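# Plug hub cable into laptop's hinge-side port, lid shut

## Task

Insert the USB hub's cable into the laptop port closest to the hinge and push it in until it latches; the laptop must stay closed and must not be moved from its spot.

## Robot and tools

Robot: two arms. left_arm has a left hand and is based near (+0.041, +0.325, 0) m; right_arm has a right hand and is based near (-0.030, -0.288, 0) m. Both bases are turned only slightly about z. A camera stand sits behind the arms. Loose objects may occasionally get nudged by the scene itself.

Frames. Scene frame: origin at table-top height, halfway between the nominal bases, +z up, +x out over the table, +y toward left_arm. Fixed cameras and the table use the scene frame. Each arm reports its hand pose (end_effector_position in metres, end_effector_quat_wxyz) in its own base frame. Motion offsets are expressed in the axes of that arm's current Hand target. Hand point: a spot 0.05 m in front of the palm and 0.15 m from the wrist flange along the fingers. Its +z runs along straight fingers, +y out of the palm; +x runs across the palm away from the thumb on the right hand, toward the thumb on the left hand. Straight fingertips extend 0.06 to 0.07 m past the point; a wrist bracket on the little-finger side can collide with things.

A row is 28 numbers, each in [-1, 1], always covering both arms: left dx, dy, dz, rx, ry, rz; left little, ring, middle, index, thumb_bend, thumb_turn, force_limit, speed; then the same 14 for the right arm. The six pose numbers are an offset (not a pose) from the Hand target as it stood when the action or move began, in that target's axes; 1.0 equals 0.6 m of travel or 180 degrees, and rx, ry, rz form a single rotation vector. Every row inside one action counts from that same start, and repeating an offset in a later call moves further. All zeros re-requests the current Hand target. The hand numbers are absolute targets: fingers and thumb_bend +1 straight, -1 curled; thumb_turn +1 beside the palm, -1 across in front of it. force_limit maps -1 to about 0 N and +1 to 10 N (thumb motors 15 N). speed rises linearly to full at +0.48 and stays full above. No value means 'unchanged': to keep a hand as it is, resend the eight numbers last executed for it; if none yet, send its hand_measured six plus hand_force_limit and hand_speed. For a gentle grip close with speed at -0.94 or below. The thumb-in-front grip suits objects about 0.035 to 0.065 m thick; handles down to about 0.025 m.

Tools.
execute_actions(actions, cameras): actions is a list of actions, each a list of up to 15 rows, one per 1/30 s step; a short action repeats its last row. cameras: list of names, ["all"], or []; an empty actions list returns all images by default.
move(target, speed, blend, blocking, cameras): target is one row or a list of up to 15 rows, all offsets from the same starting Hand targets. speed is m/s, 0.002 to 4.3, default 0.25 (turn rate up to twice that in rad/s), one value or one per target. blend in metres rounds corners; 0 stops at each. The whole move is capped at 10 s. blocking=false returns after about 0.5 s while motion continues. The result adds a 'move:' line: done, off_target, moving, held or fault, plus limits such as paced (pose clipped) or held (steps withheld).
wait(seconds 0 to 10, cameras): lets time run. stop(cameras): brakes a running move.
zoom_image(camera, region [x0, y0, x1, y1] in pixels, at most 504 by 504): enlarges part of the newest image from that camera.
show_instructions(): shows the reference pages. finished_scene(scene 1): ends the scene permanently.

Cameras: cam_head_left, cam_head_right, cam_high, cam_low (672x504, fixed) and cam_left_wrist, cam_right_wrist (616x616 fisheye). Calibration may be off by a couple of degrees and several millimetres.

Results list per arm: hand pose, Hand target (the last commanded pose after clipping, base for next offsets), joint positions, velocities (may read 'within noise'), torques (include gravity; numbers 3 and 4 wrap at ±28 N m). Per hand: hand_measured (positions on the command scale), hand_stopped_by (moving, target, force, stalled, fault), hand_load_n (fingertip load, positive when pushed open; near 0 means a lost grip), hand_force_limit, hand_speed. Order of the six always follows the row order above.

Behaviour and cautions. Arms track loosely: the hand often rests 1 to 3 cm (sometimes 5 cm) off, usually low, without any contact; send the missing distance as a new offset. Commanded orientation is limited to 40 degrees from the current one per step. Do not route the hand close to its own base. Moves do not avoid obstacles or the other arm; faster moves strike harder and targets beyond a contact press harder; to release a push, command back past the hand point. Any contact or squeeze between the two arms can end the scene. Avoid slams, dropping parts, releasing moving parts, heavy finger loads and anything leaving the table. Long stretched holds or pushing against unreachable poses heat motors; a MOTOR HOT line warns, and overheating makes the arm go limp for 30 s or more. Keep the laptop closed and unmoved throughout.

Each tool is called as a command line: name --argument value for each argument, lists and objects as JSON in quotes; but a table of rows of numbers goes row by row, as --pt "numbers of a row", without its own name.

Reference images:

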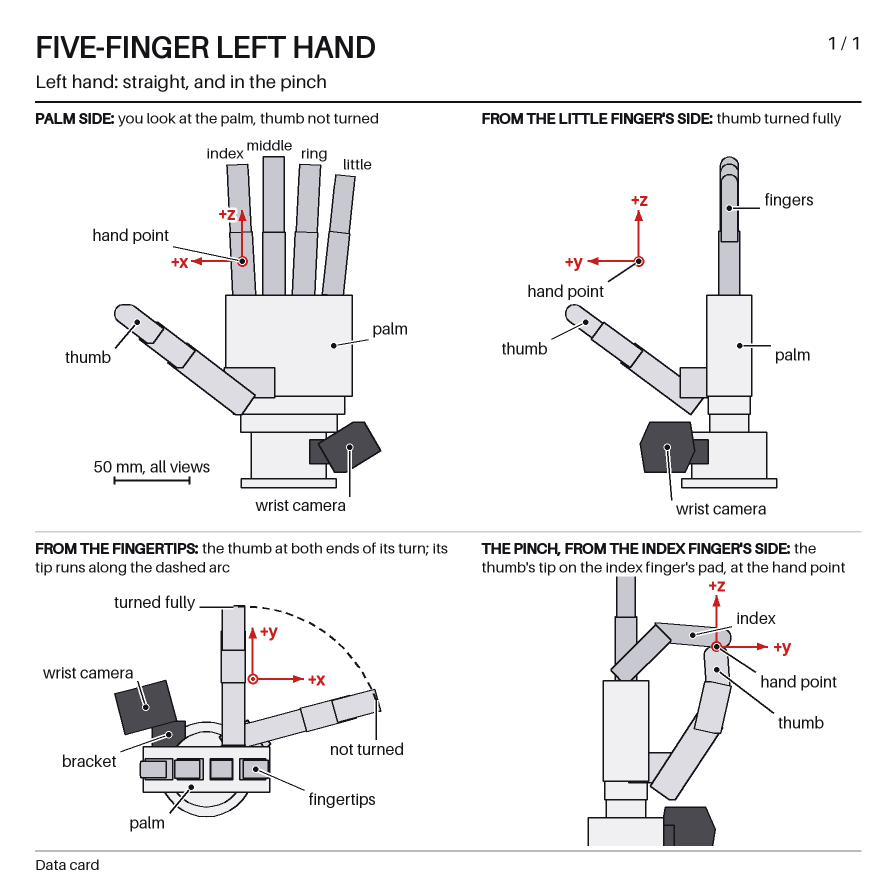

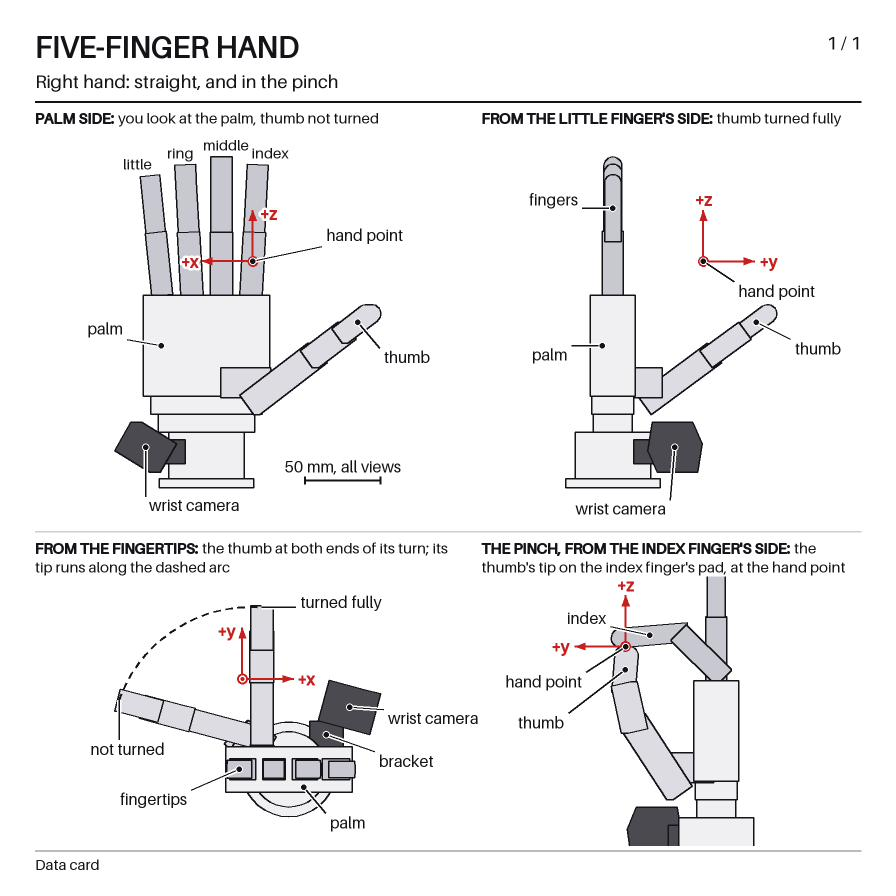

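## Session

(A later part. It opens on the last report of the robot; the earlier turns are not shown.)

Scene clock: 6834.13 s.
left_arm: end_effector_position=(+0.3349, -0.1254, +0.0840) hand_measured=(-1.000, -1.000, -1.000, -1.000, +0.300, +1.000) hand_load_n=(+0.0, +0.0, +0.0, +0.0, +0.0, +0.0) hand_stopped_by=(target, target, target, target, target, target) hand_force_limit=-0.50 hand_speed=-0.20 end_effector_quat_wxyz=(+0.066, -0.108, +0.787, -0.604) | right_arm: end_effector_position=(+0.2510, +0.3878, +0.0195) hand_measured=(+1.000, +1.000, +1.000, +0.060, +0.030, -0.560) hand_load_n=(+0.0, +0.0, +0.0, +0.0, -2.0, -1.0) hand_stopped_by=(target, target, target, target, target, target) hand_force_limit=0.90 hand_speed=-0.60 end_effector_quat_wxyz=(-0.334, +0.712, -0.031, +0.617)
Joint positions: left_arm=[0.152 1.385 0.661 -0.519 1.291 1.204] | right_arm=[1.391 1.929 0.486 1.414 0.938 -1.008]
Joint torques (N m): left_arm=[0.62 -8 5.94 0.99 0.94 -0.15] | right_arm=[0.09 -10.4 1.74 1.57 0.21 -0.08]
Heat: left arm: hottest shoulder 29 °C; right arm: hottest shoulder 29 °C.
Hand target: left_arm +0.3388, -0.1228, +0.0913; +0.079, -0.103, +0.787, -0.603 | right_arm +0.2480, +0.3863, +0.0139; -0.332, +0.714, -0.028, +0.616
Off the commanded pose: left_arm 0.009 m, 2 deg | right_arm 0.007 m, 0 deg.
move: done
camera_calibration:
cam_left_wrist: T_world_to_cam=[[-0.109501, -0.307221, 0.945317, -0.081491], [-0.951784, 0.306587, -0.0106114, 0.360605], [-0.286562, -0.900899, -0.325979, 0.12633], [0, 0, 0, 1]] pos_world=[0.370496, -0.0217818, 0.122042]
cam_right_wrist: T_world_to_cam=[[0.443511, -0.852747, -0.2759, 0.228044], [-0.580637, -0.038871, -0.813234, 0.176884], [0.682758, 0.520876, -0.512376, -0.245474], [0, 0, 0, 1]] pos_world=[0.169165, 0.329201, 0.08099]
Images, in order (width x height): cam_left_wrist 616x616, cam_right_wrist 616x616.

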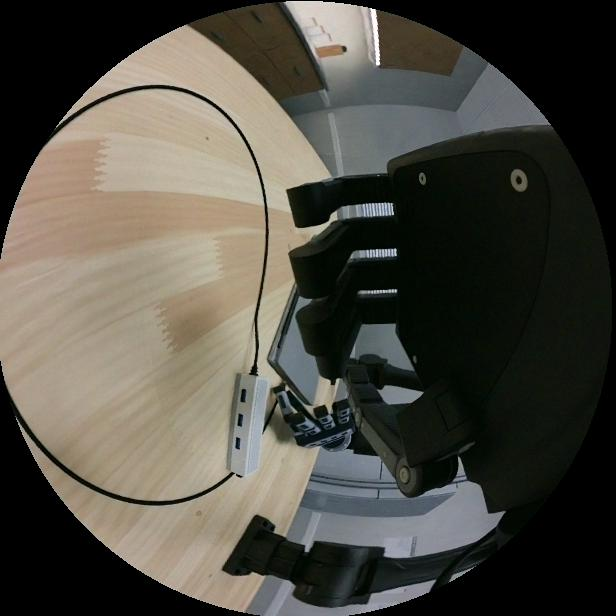

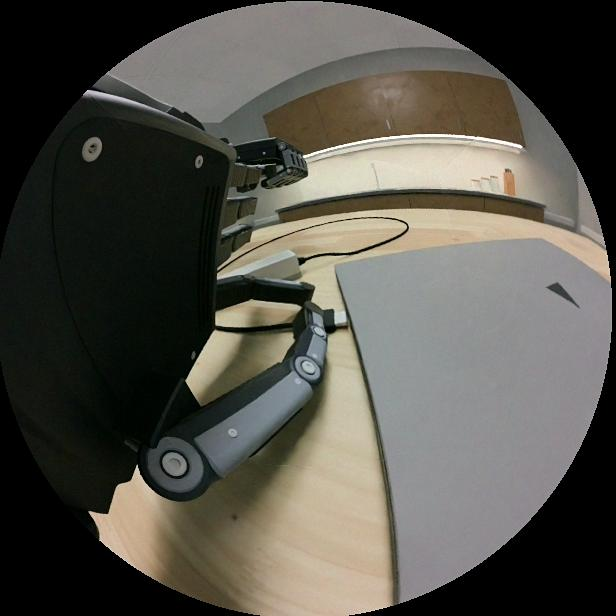

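move --target '[0,0,0,0,0,0,-1,-1,-1,-1,0.3,1,-0.5,-0.2,0.03157,-0.01865,-0.00078,0,0,0,1,1,1,0.06,0.03,-0.56,0.9,-0.6]' --speed 0.03 --cameras '["cam_left_wrist","cam_right_wrist"]'

zoom_image --camera "cam_right_wrist" --region '[280, 270, 380, 370]'

zoom_image --camera "cam_left_wrist" --region '[255, 360, 315, 420]'

Scene clock: 6850.80 s.
left_arm: end_effector_position=(+0.3349, -0.1254, +0.0840) hand_measured=(-1.000, -1.000, -1.000, -1.000, +0.300, +1.000) hand_load_n=(+0.0, +0.0, +0.0, +0.0, +0.0, -0.5) hand_stopped_by=(target, target, target, target, target, target) hand_force_limit=-0.50 hand_speed=-0.20 end_effector_quat_wxyz=(+0.066, -0.108, +0.787, -0.604) | right_arm: end_effector_position=(+0.2501, +0.3843, +0.0277) hand_measured=(+1.000, +1.000, +1.000, +0.060, +0.030, -0.560) hand_load_n=(+0.0, +0.0, -0.5, +0.0, +0.0, +0.0) hand_stopped_by=(target, target, target, target, target, target) hand_force_limit=0.90 hand_speed=-0.60 end_effector_quat_wxyz=(-0.326, +0.717, -0.025, +0.615)
Joint positions: left_arm=[0.152 1.385 0.661 -0.519 1.291 1.204] | right_arm=[1.391 1.879 0.475 1.354 0.938 -1.008]
Joint torques (N m): left_arm=[0.5 -8 5.97 0.95 0.95 -0.14] | right_arm=[0.09 -13.45 2.26 0.81 0.21 -0.09]
Heat: left arm: hottest shoulder 29 °C; right arm: hottest elbow 29 °C.
Hand target: left_arm +0.3388, -0.1228, +0.0913; +0.079, -0.103, +0.787, -0.603 | right_arm +0.2480, +0.3862, +0.0358; -0.332, +0.714, -0.028, +0.616
Off the commanded pose: left_arm 0.009 m, 2 deg | right_arm 0.009 m, 1 deg.
move: done
camera_calibration:
cam_left_wrist: T_world_to_cam=[[-0.109501, -0.307221, 0.945317, -0.081491], [-0.951784, 0.306587, -0.0106114, 0.360605], [-0.286562, -0.900899, -0.325979, 0.12633], [0, 0, 0, 1]] pos_world=[0.370496, -0.0217818, 0.122042]
cam_right_wrist: T_world_to_cam=[[0.442826, -0.858202, -0.259606, 0.229556], [-0.583668, -0.0561285, -0.81005, 0.190217], [0.680615, 0.510235, -0.52576, -0.233769], [0, 0, 0, 1]] pos_world=[0.168477, 0.326959, 0.0907729]
Images, in order (width x height): cam_left_wrist 616x616, cam_right_wrist 616x616.

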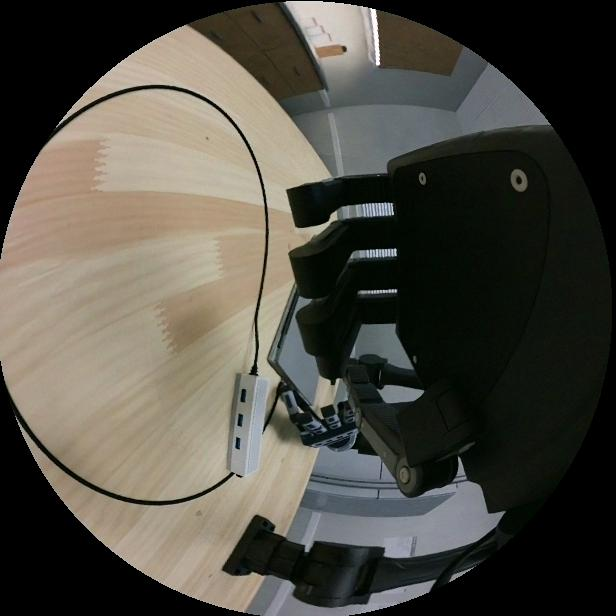

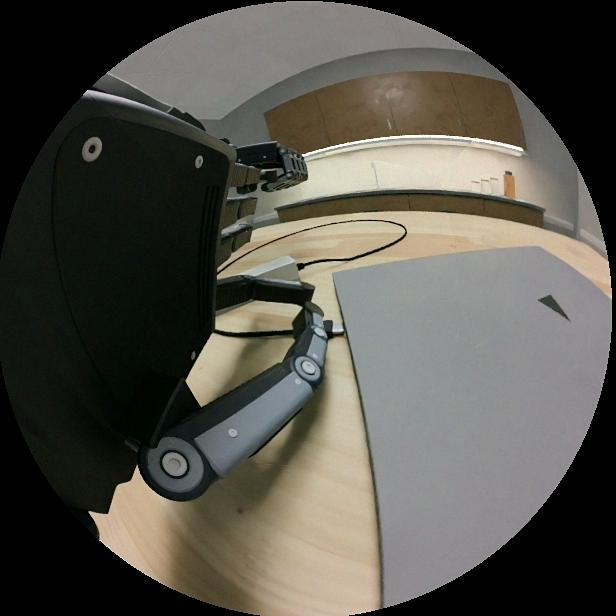

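Scaled by 5.040 from the camera's 616x616 image, which has a finer 880x880 frame.

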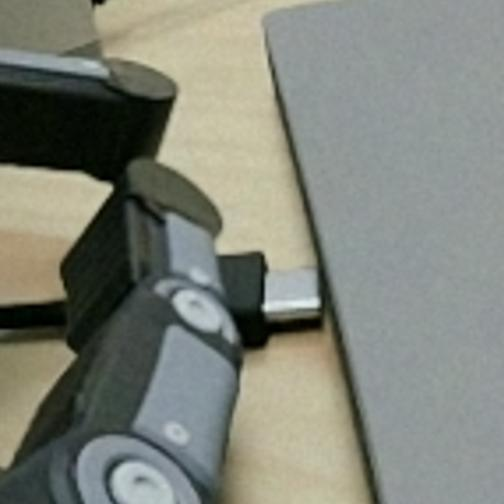

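Scaled by 8.400 from the camera's 616x616 image, which has a finer 880x880 frame.

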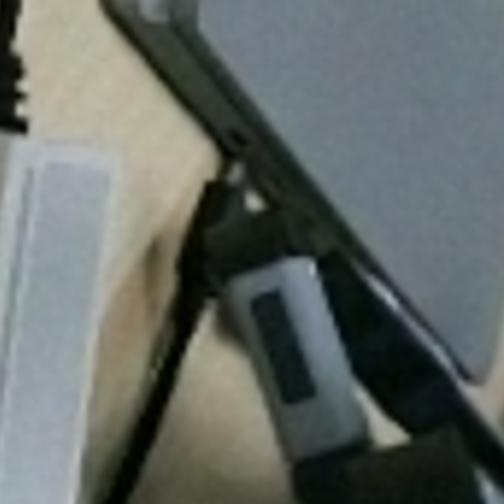

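move --target '[0,0,0,0,0,0,-1,-1,-1,-1,0.3,1,-0.5,-0.2,-0.031,0.01831,0.00076,0,0,0,1,1,1,0.06,0.03,-0.56,0.9,-0.6]' --speed 0.03 --cameras '["cam_left_wrist","cam_right_wrist"]'

zoom_image --camera "cam_right_wrist" --region '[306, 290, 366, 350]'

zoom_image --camera "cam_left_wrist" --region '[255, 360, 315, 420]'

Scene clock: 6864.13 s.
left_arm: end_effector_position=(+0.3349, -0.1254, +0.0840) hand_measured=(-1.000, -1.000, -1.000, -1.000, +0.300, +1.000) hand_load_n=(+0.0, +0.0, +0.0, +0.5, +0.0, +0.0) hand_stopped_by=(target, target, target, target, target, target) hand_force_limit=-0.50 hand_speed=-0.20 end_effector_quat_wxyz=(+0.066, -0.108, +0.787, -0.604) | right_arm: end_effector_position=(+0.2498, +0.3824, +0.0167) hand_measured=(+1.000, +1.000, +1.000, +0.060, +0.030, -0.560) hand_load_n=(+0.0, +0.0, +0.0, +0.0, -0.5, -0.5) hand_stopped_by=(target, target, target, target, target, target) hand_force_limit=0.90 hand_speed=-0.60 end_effector_quat_wxyz=(-0.327, +0.716, -0.026, +0.616)
Joint positions: left_arm=[0.152 1.385 0.661 -0.519 1.291 1.204] | right_arm=[1.391 1.927 0.475 1.406 0.939 -1.008]
Joint torques (N m): left_arm=[0.73 -7.94 5.93 0.94 0.94 -0.14] | right_arm=[0.03 -10.23 2.71 1.7 0.18 -0.08]
Heat: left arm: hottest shoulder 29 °C; right arm: hottest shoulder 29 °C.
Hand target: left_arm +0.3388, -0.1228, +0.0913; +0.079, -0.103, +0.787, -0.603 | right_arm +0.2480, +0.3862, +0.0142; -0.332, +0.714, -0.028, +0.616
Off the commanded pose: left_arm 0.009 m, 2 deg | right_arm 0.005 m, 1 deg.
move: done
camera_calibration:
cam_left_wrist: T_world_to_cam=[[-0.109501, -0.307221, 0.945317, -0.081491], [-0.951784, 0.306587, -0.0106114, 0.360605], [-0.286562, -0.900899, -0.325979, 0.12633], [0, 0, 0, 1]] pos_world=[0.370496, -0.0217818, 0.122042]
cam_right_wrist: T_world_to_cam=[[0.442379, -0.857553, -0.262494, 0.225125], [-0.583135, -0.0526753, -0.810666, 0.179598], [0.681362, 0.511691, -0.523372, -0.239275], [0, 0, 0, 1]] pos_world=[0.168172, 0.324952, 0.0794581]
Images, in order (width x height): cam_left_wrist 616x616, cam_right_wrist 616x616.

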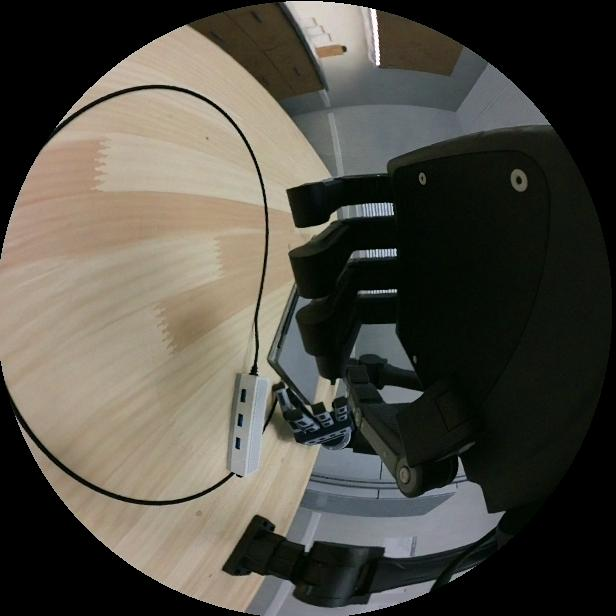

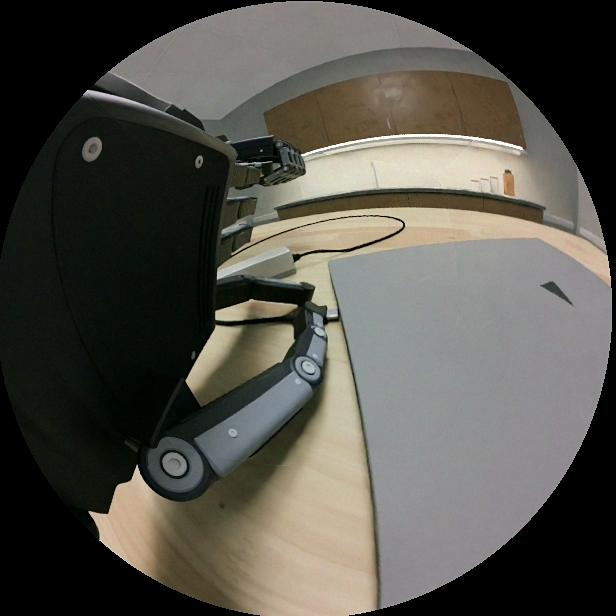

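Scaled by 8.400 from the camera's 616x616 image, which has a finer 880x880 frame.

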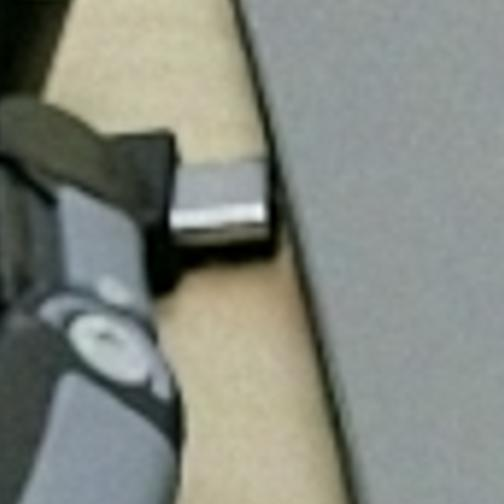

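Scaled by 8.400 from the camera's 616x616 image, which has a finer 880x880 frame.

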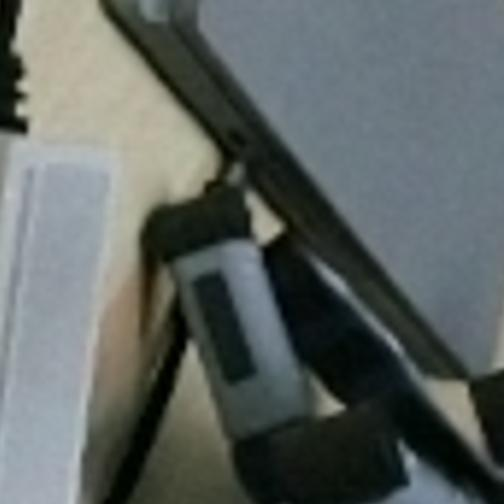

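move --target '[0,0,0,0,0,0,-1,-1,-1,-1,0.3,1,-0.5,-0.2,-0.00418,-0.00734,0.00653,0,0,0,1,1,1,0.06,0.03,-0.56,0.9,-0.6]' --speed 0.02 --cameras '["cam_left_wrist","cam_right_wrist"]'

zoom_image --camera "cam_right_wrist" --region '[306, 290, 366, 350]'

Scene clock: 6870.33 s.
left_arm: end_effector_position=(+0.3349, -0.1254, +0.0840) hand_measured=(-1.000, -1.000, -1.000, -1.000, +0.300, +1.000) hand_load_n=(+0.0, +0.0, +0.5, +0.0, +0.0, +0.0) hand_stopped_by=(target, target, target, target, target, target) hand_force_limit=-0.50 hand_speed=-0.20 end_effector_quat_wxyz=(+0.066, -0.108, +0.787, -0.604) | right_arm: end_effector_position=(+0.2505, +0.3862, +0.0169) hand_measured=(+1.000, +1.000, +1.000, +0.060, +0.030, -0.560) hand_load_n=(+0.0, +0.0, +0.0, +0.0, +0.0, -0.5) hand_stopped_by=(target, target, target, target, target, target) hand_force_limit=0.90 hand_speed=-0.60 end_effector_quat_wxyz=(-0.329, +0.715, -0.028, +0.616)
Joint positions: left_arm=[0.152 1.385 0.661 -0.519 1.291 1.204] | right_arm=[1.391 1.932 0.484 1.406 0.939 -1.008]
Joint torques (N m): left_arm=[0.73 -7.94 5.91 1.01 0.94 -0.14] | right_arm=[0.03 -10.34 3.43 1.33 0.16 -0.08]
Heat: left arm: hottest shoulder 29 °C; right arm: hottest shoulder 29 °C.
Hand target: left_arm +0.3388, -0.1228, +0.0913; +0.079, -0.103, +0.787, -0.603 | right_arm +0.2493, +0.3924, +0.0142; -0.332, +0.714, -0.028, +0.616
Off the commanded pose: left_arm 0.009 m, 2 deg | right_arm 0.007 m, 0 deg.
move: done
camera_calibration:
cam_left_wrist: T_world_to_cam=[[-0.109501, -0.307221, 0.945317, -0.081491], [-0.951784, 0.306587, -0.0106114, 0.360605], [-0.286562, -0.900899, -0.325979, 0.12633], [0, 0, 0, 1]] pos_world=[0.370496, -0.0217818, 0.122042]
cam_right_wrist: T_world_to_cam=[[0.442596, -0.856174, -0.266599, 0.227627], [-0.582389, -0.0483846, -0.811469, 0.17848], [0.68186, 0.514417, -0.520041, -0.242824], [0, 0, 0, 1]] pos_world=[0.16877, 0.328437, 0.0792374]
Images, in order (width x height): cam_left_wrist 616x616, cam_right_wrist 616x616.

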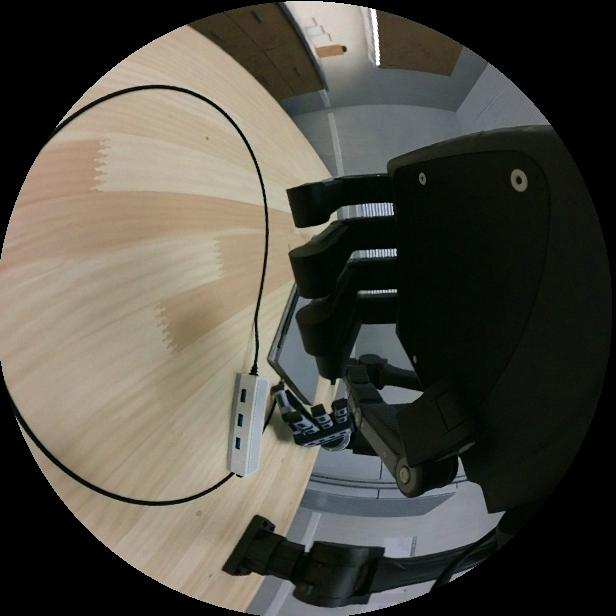

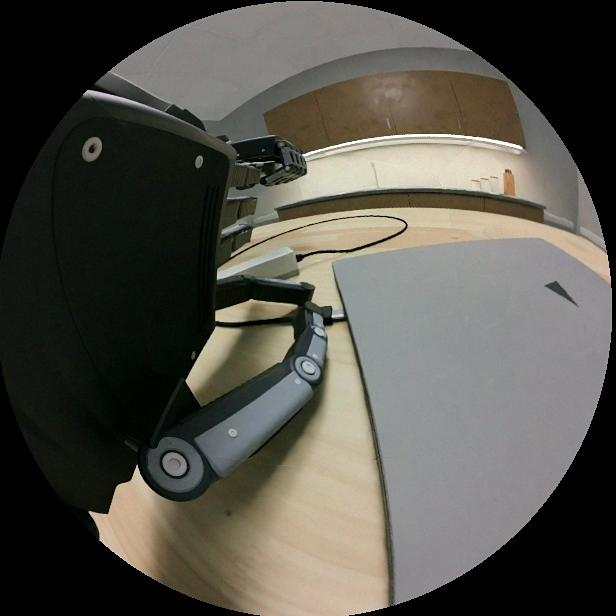

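Scaled by 8.400 from the camera's 616x616 image, which has a finer 880x880 frame.

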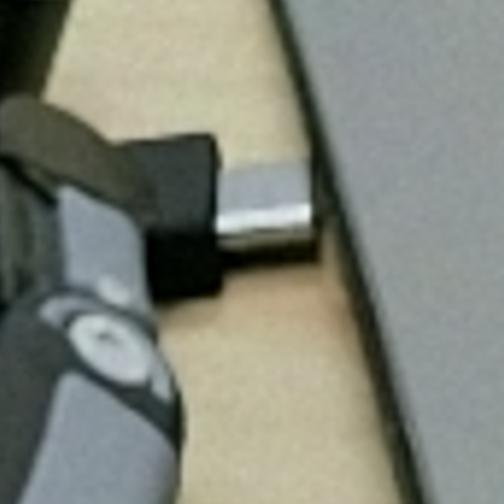

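move --target '[0,0,0,0,0,0,-1,-1,-1,-1,0.3,1,-0.5,-0.2,0.0,0.0,0.0,0,0,0,1,1,1,-0.35,0.03,-0.56,0.85,-0.92]' --speed 0.02 --cameras '["cam_left_wrist","cam_right_wrist"]'

zoom_image --camera "cam_right_wrist" --region '[306, 290, 366, 350]'

zoom_image --camera "cam_left_wrist" --region '[255, 360, 315, 420]'

Scene clock: 6874.57 s.
left_arm: end_effector_position=(+0.3349, -0.1254, +0.0840) hand_measured=(-1.000, -1.000, -1.000, -1.000, +0.300, +1.000) hand_load_n=(+0.0, +0.0, +0.0, +0.0, +0.0, -0.5) hand_stopped_by=(target, target, target, target, target, target) hand_force_limit=-0.50 hand_speed=-0.20 end_effector_quat_wxyz=(+0.066, -0.108, +0.787, -0.604) | right_arm: end_effector_position=(+0.2506, +0.3869, +0.0172) hand_measured=(+1.000, +1.000, +1.000, -0.094, +0.030, -0.560) hand_load_n=(+0.0, +0.0, +0.0, +9.5, +2.0, +0.0) hand_stopped_by=(target, target, target, force, target, target) hand_force_limit=0.85 hand_speed=-0.92 end_effector_quat_wxyz=(-0.330, +0.715, -0.028, +0.616)
Joint positions: left_arm=[0.152 1.385 0.661 -0.519 1.291 1.204] | right_arm=[1.391 1.932 0.486 1.406 0.939 -1.008]
Joint torques (N m): left_arm=[0.67 -7.94 5.96 1.01 0.94 -0.14] | right_arm=[-0.03 -10.34 3.29 1.32 0.15 -0.08]
Heat: left arm: hottest shoulder 29 °C; right arm: hottest elbow 30 °C.
Hand target: left_arm +0.3388, -0.1228, +0.0913; +0.079, -0.103, +0.787, -0.603 | right_arm +0.2493, +0.3925, +0.0142; -0.332, +0.714, -0.028, +0.616
Off the commanded pose: left_arm 0.009 m, 2 deg | right_arm 0.007 m, 0 deg.
move: done
camera_calibration:
cam_left_wrist: T_world_to_cam=[[-0.109501, -0.307221, 0.945317, -0.081491], [-0.951784, 0.306587, -0.0106114, 0.360605], [-0.286562, -0.900899, -0.325979, 0.12633], [0, 0, 0, 1]] pos_world=[0.370496, -0.0217818, 0.122042]
cam_right_wrist: T_world_to_cam=[[0.442717, -0.855756, -0.267737, 0.228077], [-0.582189, -0.0472427, -0.81168, 0.178331], [0.681951, 0.515218, -0.519127, -0.243449], [0, 0, 0, 1]] pos_world=[0.168869, 0.329032, 0.0794318]
Images, in order (width x height): cam_left_wrist 616x616, cam_right_wrist 616x616.

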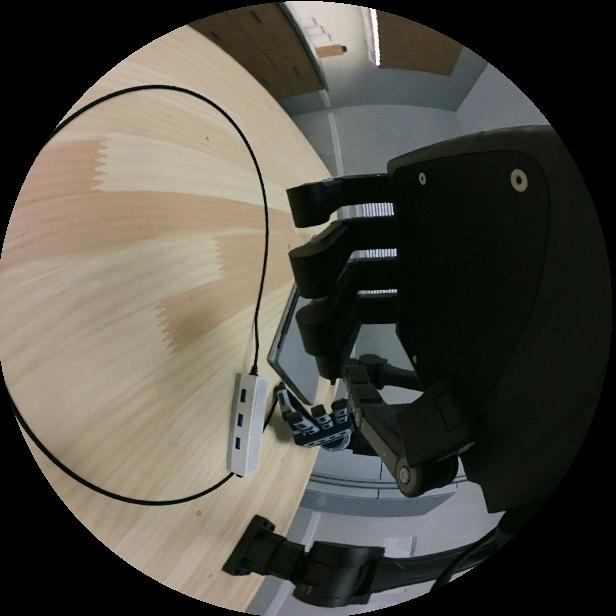

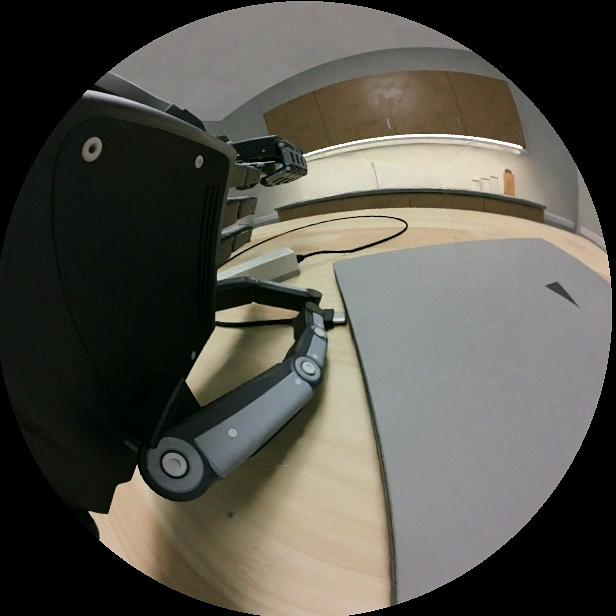

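Scaled by 8.400 from the camera's 616x616 image, which has a finer 880x880 frame.

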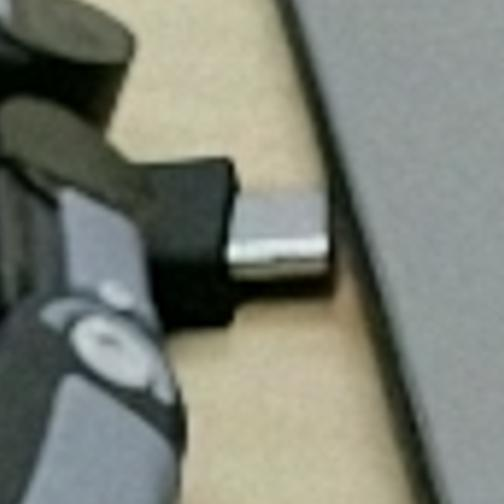

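Scaled by 8.400 from the camera's 616x616 image, which has a finer 880x880 frame.

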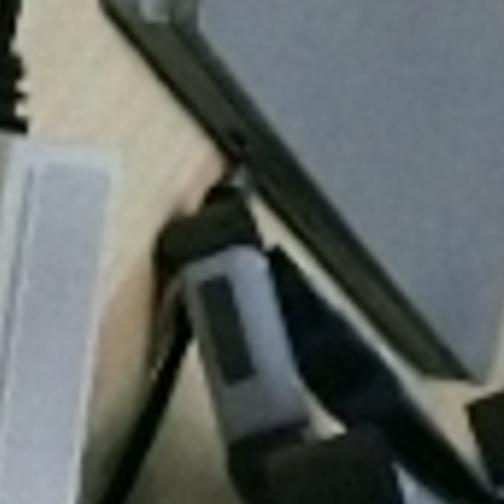

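move --target '[0,0,0,0,0,0,-1,-1,-1,-1,0.3,1,-0.5,-0.2,0.0213,-0.0178,0.0014,0,0,0,1,1,1,-0.35,0.03,-0.56,0.85,-0.92]' --speed 0.015 --cameras '["cam_left_wrist","cam_right_wrist"]'

zoom_image --camera "cam_right_wrist" --region '[306, 290, 366, 350]'

zoom_image --camera "cam_left_wrist" --region '[255, 360, 315, 420]'

Scene clock: 6891.97 s.
left_arm: end_effector_position=(+0.3349, -0.1254, +0.0840) hand_measured=(-1.000, -1.000, -1.000, -1.000, +0.300, +1.000) hand_load_n=(+0.0, +0.0, +0.0, +0.0, +0.0, -0.5) hand_stopped_by=(target, target, target, target, target, target) hand_force_limit=-0.50 hand_speed=-0.20 end_effector_quat_wxyz=(+0.066, -0.108, +0.787, -0.604) | right_arm: end_effector_position=(+0.2504, +0.3869, +0.0188) hand_measured=(+1.000, +1.000, +1.000, -0.094, +0.030, -0.560) hand_load_n=(+0.0, +0.0, +0.0, +9.5, +2.0, +0.5) hand_stopped_by=(target, target, target, force, target, target) hand_force_limit=0.85 hand_speed=-0.92 end_effector_quat_wxyz=(-0.321, +0.720, -0.021, +0.615)
Joint positions: left_arm=[0.152 1.385 0.661 -0.519 1.291 1.204] | right_arm=[1.392 1.909 0.488 1.356 0.94 -1.008]
Joint torques (N m): left_arm=[0.67 -8 5.96 0.98 0.94 -0.14] | right_arm=[0.09 -13.92 3.29 0.81 0.18 -0.08]
Heat: left arm: hottest shoulder 29 °C; right arm: hottest elbow 30 °C.
Hand target: left_arm +0.3388, -0.1228, +0.0913; +0.079, -0.103, +0.787, -0.603 | right_arm +0.2491, +0.3956, +0.0307; -0.332, +0.714, -0.028, +0.616
Off the commanded pose: left_arm 0.009 m, 2 deg | right_arm 0.015 m, 2 deg.
move: off_target (right_arm)
camera_calibration:
cam_left_wrist: T_world_to_cam=[[-0.109501, -0.307221, 0.945317, -0.081491], [-0.951784, 0.306587, -0.0106114, 0.360605], [-0.286562, -0.900899, -0.325979, 0.12633], [0, 0, 0, 1]] pos_world=[0.370496, -0.0217818, 0.122042]
cam_right_wrist: T_world_to_cam=[[0.441212, -0.862431, -0.24808, 0.231187], [-0.585806, -0.0673718, -0.807646, 0.188183], [0.679826, 0.50167, -0.534942, -0.236302], [0, 0, 0, 1]] pos_world=[0.168881, 0.330607, 0.0829298]
Images, in order (width x height): cam_left_wrist 616x616, cam_right_wrist 616x616.

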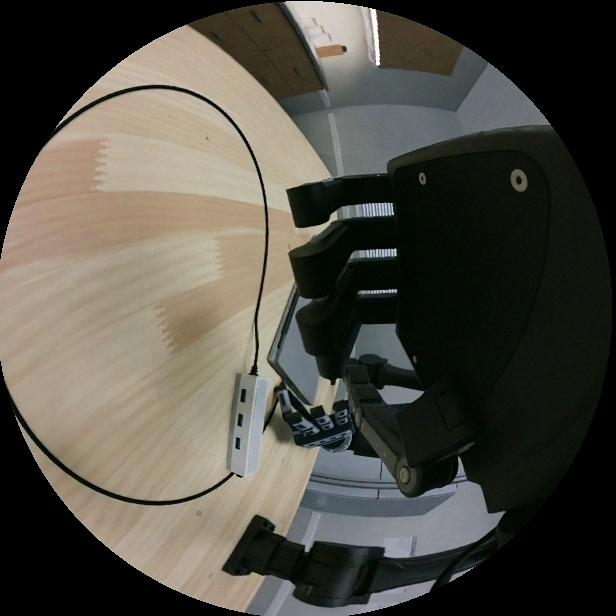

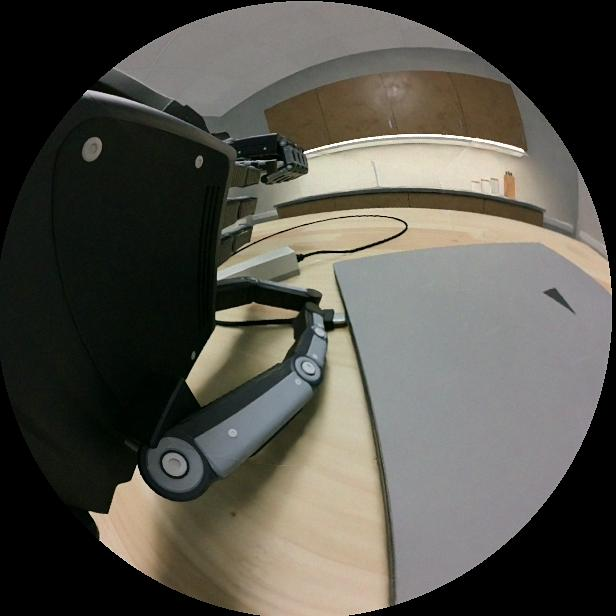

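Scaled by 8.400 from the camera's 616x616 image, which has a finer 880x880 frame.

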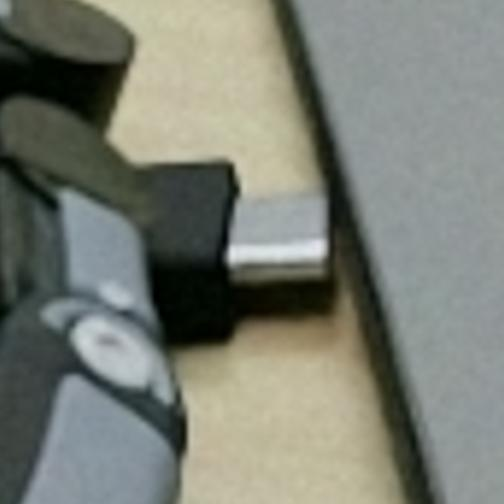

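Scaled by 8.400 from the camera's 616x616 image, which has a finer 880x880 frame.

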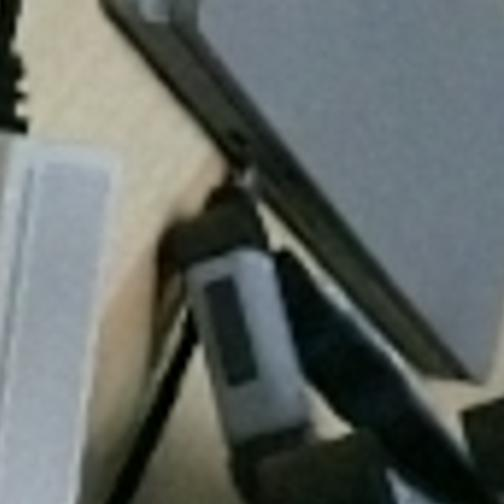

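move --target '[0,0,0,0,0,0,-1,-1,-1,-1,0.3,1,-0.5,-0.2,0.0004,-0.0062,0.0099,0.0225,-0.0133,-0.0006,1,1,1,-0.35,0.03,-0.56,0.85,-0.92]' --speed 0.05 --cameras '["cam_left_wrist","cam_right_wrist"]'

Scene clock: 6912.77 s.
left_arm: end_effector_position=(+0.3349, -0.1254, +0.0840) hand_measured=(-1.000, -1.000, -1.000, -1.000, +0.300, +1.000) hand_load_n=(+0.0, +0.0, +0.0, +0.0, +0.0, -0.5) hand_stopped_by=(target, target, target, target, target, target) hand_force_limit=-0.50 hand_speed=-0.20 end_effector_quat_wxyz=(+0.066, -0.108, +0.787, -0.604) | right_arm: end_effector_position=(+0.2494, +0.4001, +0.0204) hand_measured=(+1.000, +1.000, +1.000, -0.094, +0.030, -0.560) hand_load_n=(+0.0, +0.0, +0.0, +9.0, +2.0, +0.5) hand_stopped_by=(target, target, target, force, target, target) hand_force_limit=0.85 hand_speed=-0.92 end_effector_quat_wxyz=(-0.350, +0.722, +0.009, +0.597)
Joint positions: left_arm=[0.152 1.385 0.661 -0.519 1.291 1.204] | right_arm=[1.376 1.897 0.478 1.356 0.833 -1.008]
Joint torques (N m): left_arm=[0.79 -8 5.91 1.01 0.94 -0.14] | right_arm=[-1.2 -13.86 2.22 1.43 0.02 -0.14]
Heat: left arm: hottest shoulder 29 °C; right arm: hottest elbow 30 °C.
Hand target: left_arm +0.3388, -0.1228, +0.0913; +0.079, -0.103, +0.787, -0.603 | right_arm +0.2531, +0.4008, +0.0326; -0.357, +0.715, +0.002, +0.601
Off the commanded pose: left_arm 0.009 m, 2 deg | right_arm 0.013 m, 2 deg.
move: off_target (right_arm)
camera_calibration:
cam_left_wrist: T_world_to_cam=[[-0.109501, -0.307221, 0.945317, -0.081491], [-0.951784, 0.306587, -0.0106114, 0.360605], [-0.286562, -0.900899, -0.325979, 0.12633], [0, 0, 0, 1]] pos_world=[0.370496, -0.0217818, 0.122042]
cam_right_wrist: T_world_to_cam=[[0.516373, -0.817782, -0.25415, 0.206907], [-0.58246, -0.117832, -0.804273, 0.209029], [0.627773, 0.563337, -0.53717, -0.2531], [0, 0, 0, 1]] pos_world=[0.1738, 0.336416, 0.0847443]
Images, in order (width x height): cam_left_wrist 616x616, cam_right_wrist 616x616.

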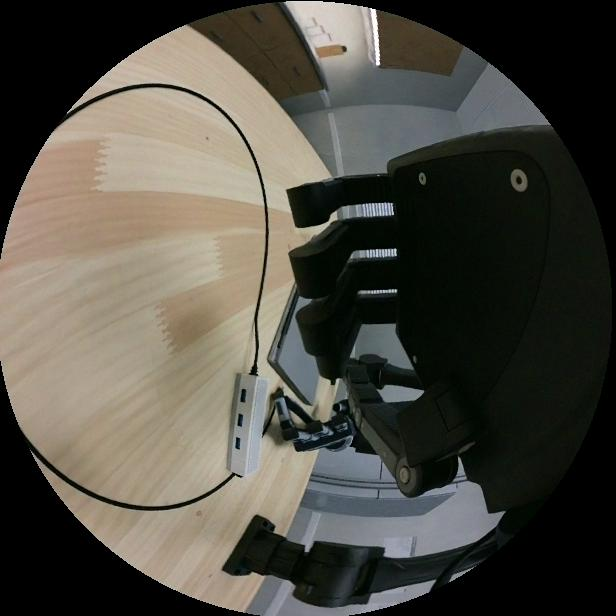

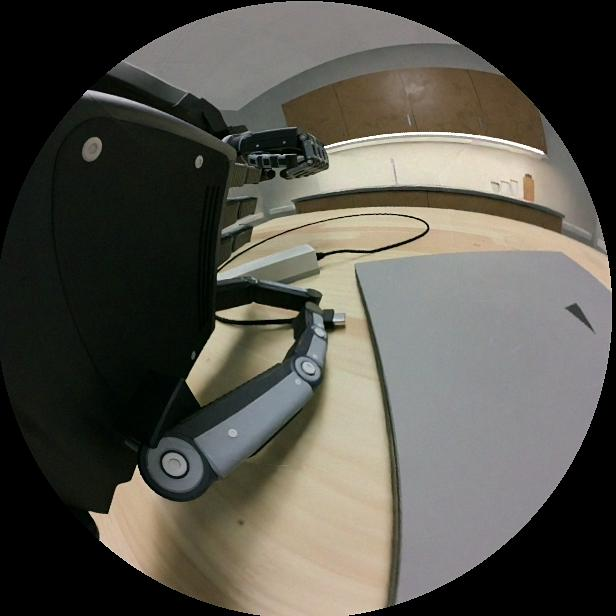

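zoom_image --camera "cam_right_wrist" --region '[300, 280, 400, 360]'

zoom_image --camera "cam_left_wrist" --region '[250, 350, 330, 430]'

Scaled by 5.040 from the camera's 616x616 image, which has a finer 880x880 frame.

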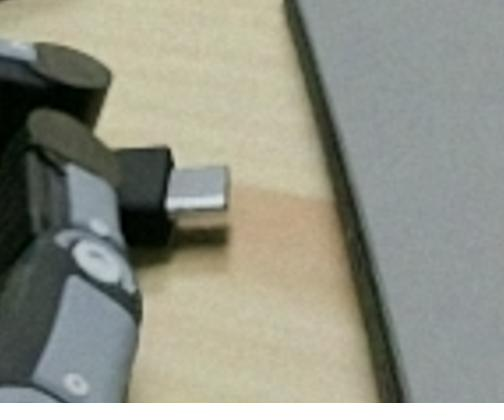

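Scaled by 6.300 from the camera's 616x616 image, which has a finer 880x880 frame.

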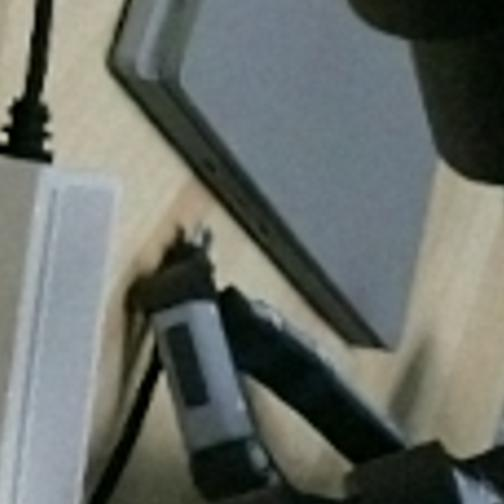

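zoom_image --camera "cam_right_wrist" --region '[320, 300, 356, 336]'

zoom_image --camera "cam_left_wrist" --region '[266, 362, 302, 398]'

Scaled by 14.000 from the camera's 616x616 image, which has a finer 880x880 frame.

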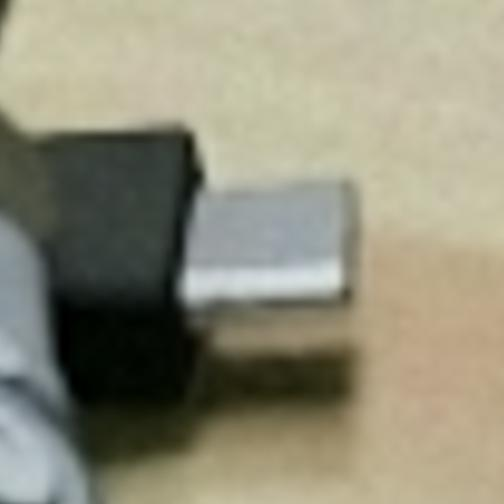

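Scaled by 14.000 from the camera's 616x616 image, which has a finer 880x880 frame.

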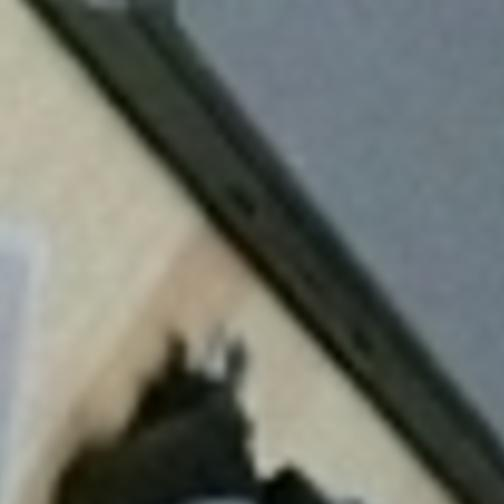

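zoom_image --camera "cam_right_wrist" --region '[324, 306, 346, 328]'

Scaled by 22.909 from the camera's 616x616 image, which has a finer 880x880 frame.

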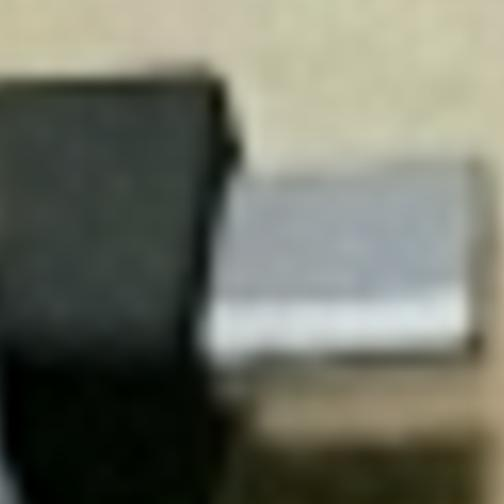

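move --target '[0,0,0,0,0,0,-1,-1,-1,-1,0.3,1,-0.5,-0.2,0.0069,0.0111,0.0105,0.0150,-0.0100,-0.0143,1,1,1,-0.35,0.03,-0.56,0.85,-0.92]' --speed 0.05 --cameras '["cam_left_wrist","cam_right_wrist"]'

zoom_image --camera "cam_right_wrist" --region '[324, 306, 346, 328]'

zoom_image --camera "cam_left_wrist" --region '[266, 362, 302, 398]'

Scene clock: 6981.37 s.
left_arm: end_effector_position=(+0.3349, -0.1254, +0.0840) hand_measured=(-1.000, -1.000, -1.000, -1.000, +0.300, +1.000) hand_load_n=(+0.0, +0.0, +0.0, +0.0, +0.0, +0.0) hand_stopped_by=(target, target, target, target, target, target) hand_force_limit=-0.50 hand_speed=-0.20 end_effector_quat_wxyz=(+0.066, -0.108, +0.787, -0.604) | right_arm: end_effector_position=(+0.2581, +0.3972, +0.0185) hand_measured=(+1.000, +1.000, +1.000, -0.094, +0.030, -0.560) hand_load_n=(+0.0, +0.0, +0.0, +9.0, +2.0, +0.5) hand_stopped_by=(target, target, target, force, target, target) hand_force_limit=0.85 hand_speed=-0.92 end_effector_quat_wxyz=(-0.352, +0.725, +0.045, +0.590)
Joint positions: left_arm=[0.152 1.385 0.661 -0.519 1.291 1.204] | right_arm=[1.333 1.891 0.457 1.359 0.732 -1.044]
Joint torques (N m): left_arm=[0.73 -8 5.9 0.96 0.94 -0.15] | right_arm=[-1.2 -13.51 2.04 1.99 0.03 -0.22]
Heat: left arm: hottest shoulder 29 °C; right arm: hottest elbow 30 °C.
Hand target: left_arm +0.3388, -0.1228, +0.0913; +0.079, -0.103, +0.787, -0.603 | right_arm +0.2626, +0.3974, +0.0326; -0.360, +0.715, +0.037, +0.598
Off the commanded pose: left_arm 0.009 m, 2 deg | right_arm 0.015 m, 2 deg.
move: off_target (right_arm)
camera_calibration:
cam_left_wrist: T_world_to_cam=[[-0.109501, -0.307221, 0.945317, -0.081491], [-0.951784, 0.306587, -0.0106114, 0.360605], [-0.286562, -0.900899, -0.325979, 0.12633], [0, 0, 0, 1]] pos_world=[0.370496, -0.0217818, 0.122042]
cam_right_wrist: T_world_to_cam=[[0.566706, -0.795324, -0.215183, 0.176986], [-0.565612, -0.185627, -0.803508, 0.234736], [0.599106, 0.577063, -0.555041, -0.255733], [0, 0, 0, 1]] pos_world=[0.185681, 0.331908, 0.0847542]
Images, in order (width x height): cam_left_wrist 616x616, cam_right_wrist 616x616.

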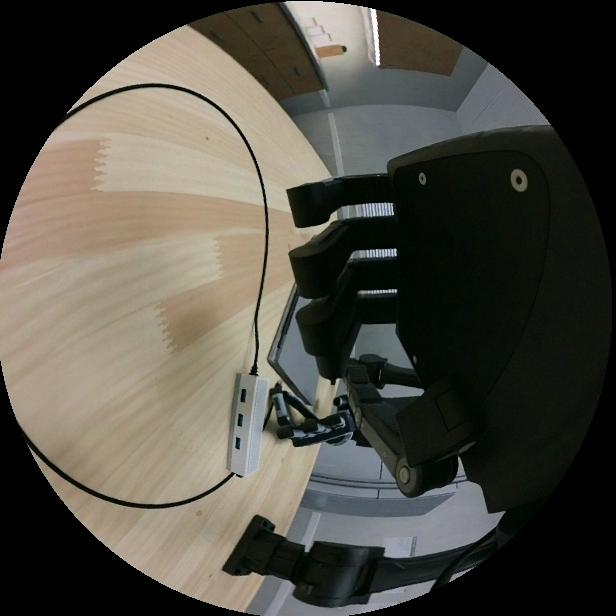

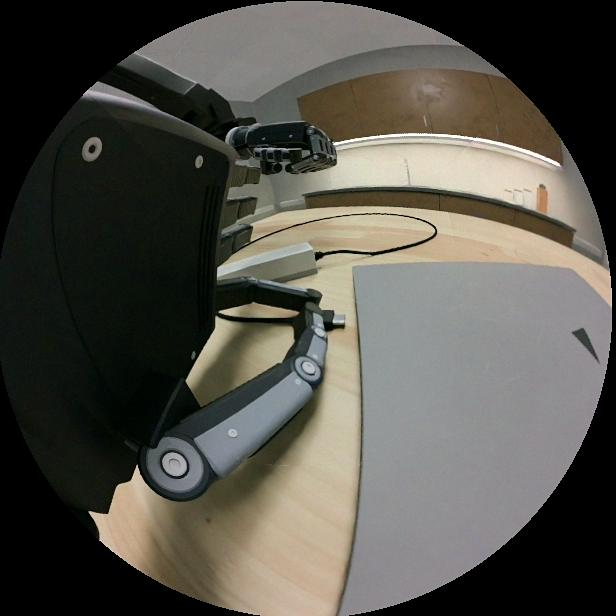

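Scaled by 22.909 from the camera's 616x616 image, which has a finer 880x880 frame.

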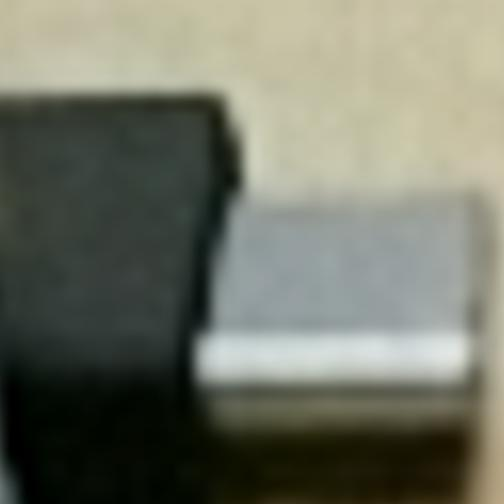

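Scaled by 14.000 from the camera's 616x616 image, which has a finer 880x880 frame.

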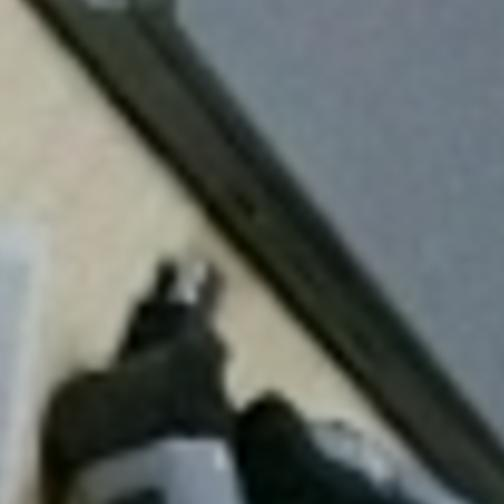

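zoom_image --camera "cam_left_wrist" --region '[268, 370, 292, 394]'

zoom_image --camera "cam_right_wrist" --region '[290, 290, 360, 360]'

Scaled by 21.000 from the camera's 616x616 image, which has a finer 880x880 frame.

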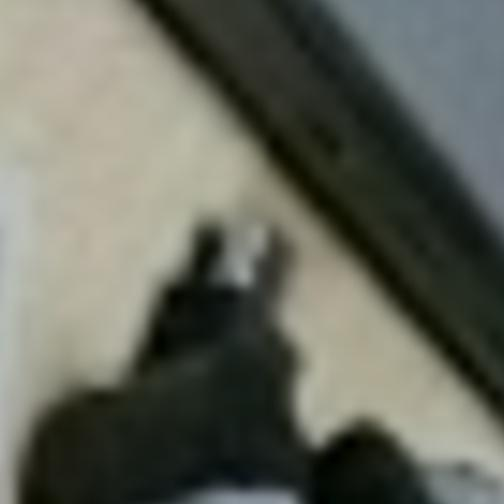

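Scaled by 7.200 from the camera's 616x616 image, which has a finer 880x880 frame.

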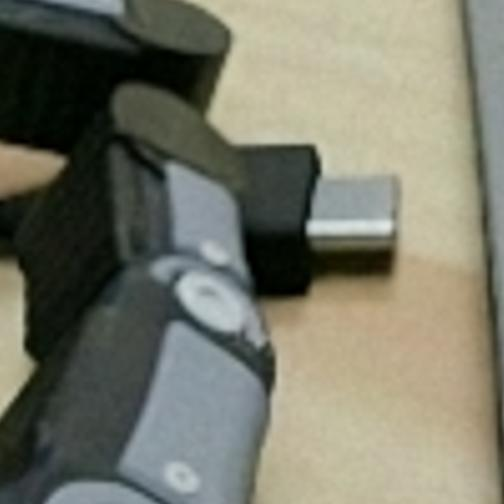

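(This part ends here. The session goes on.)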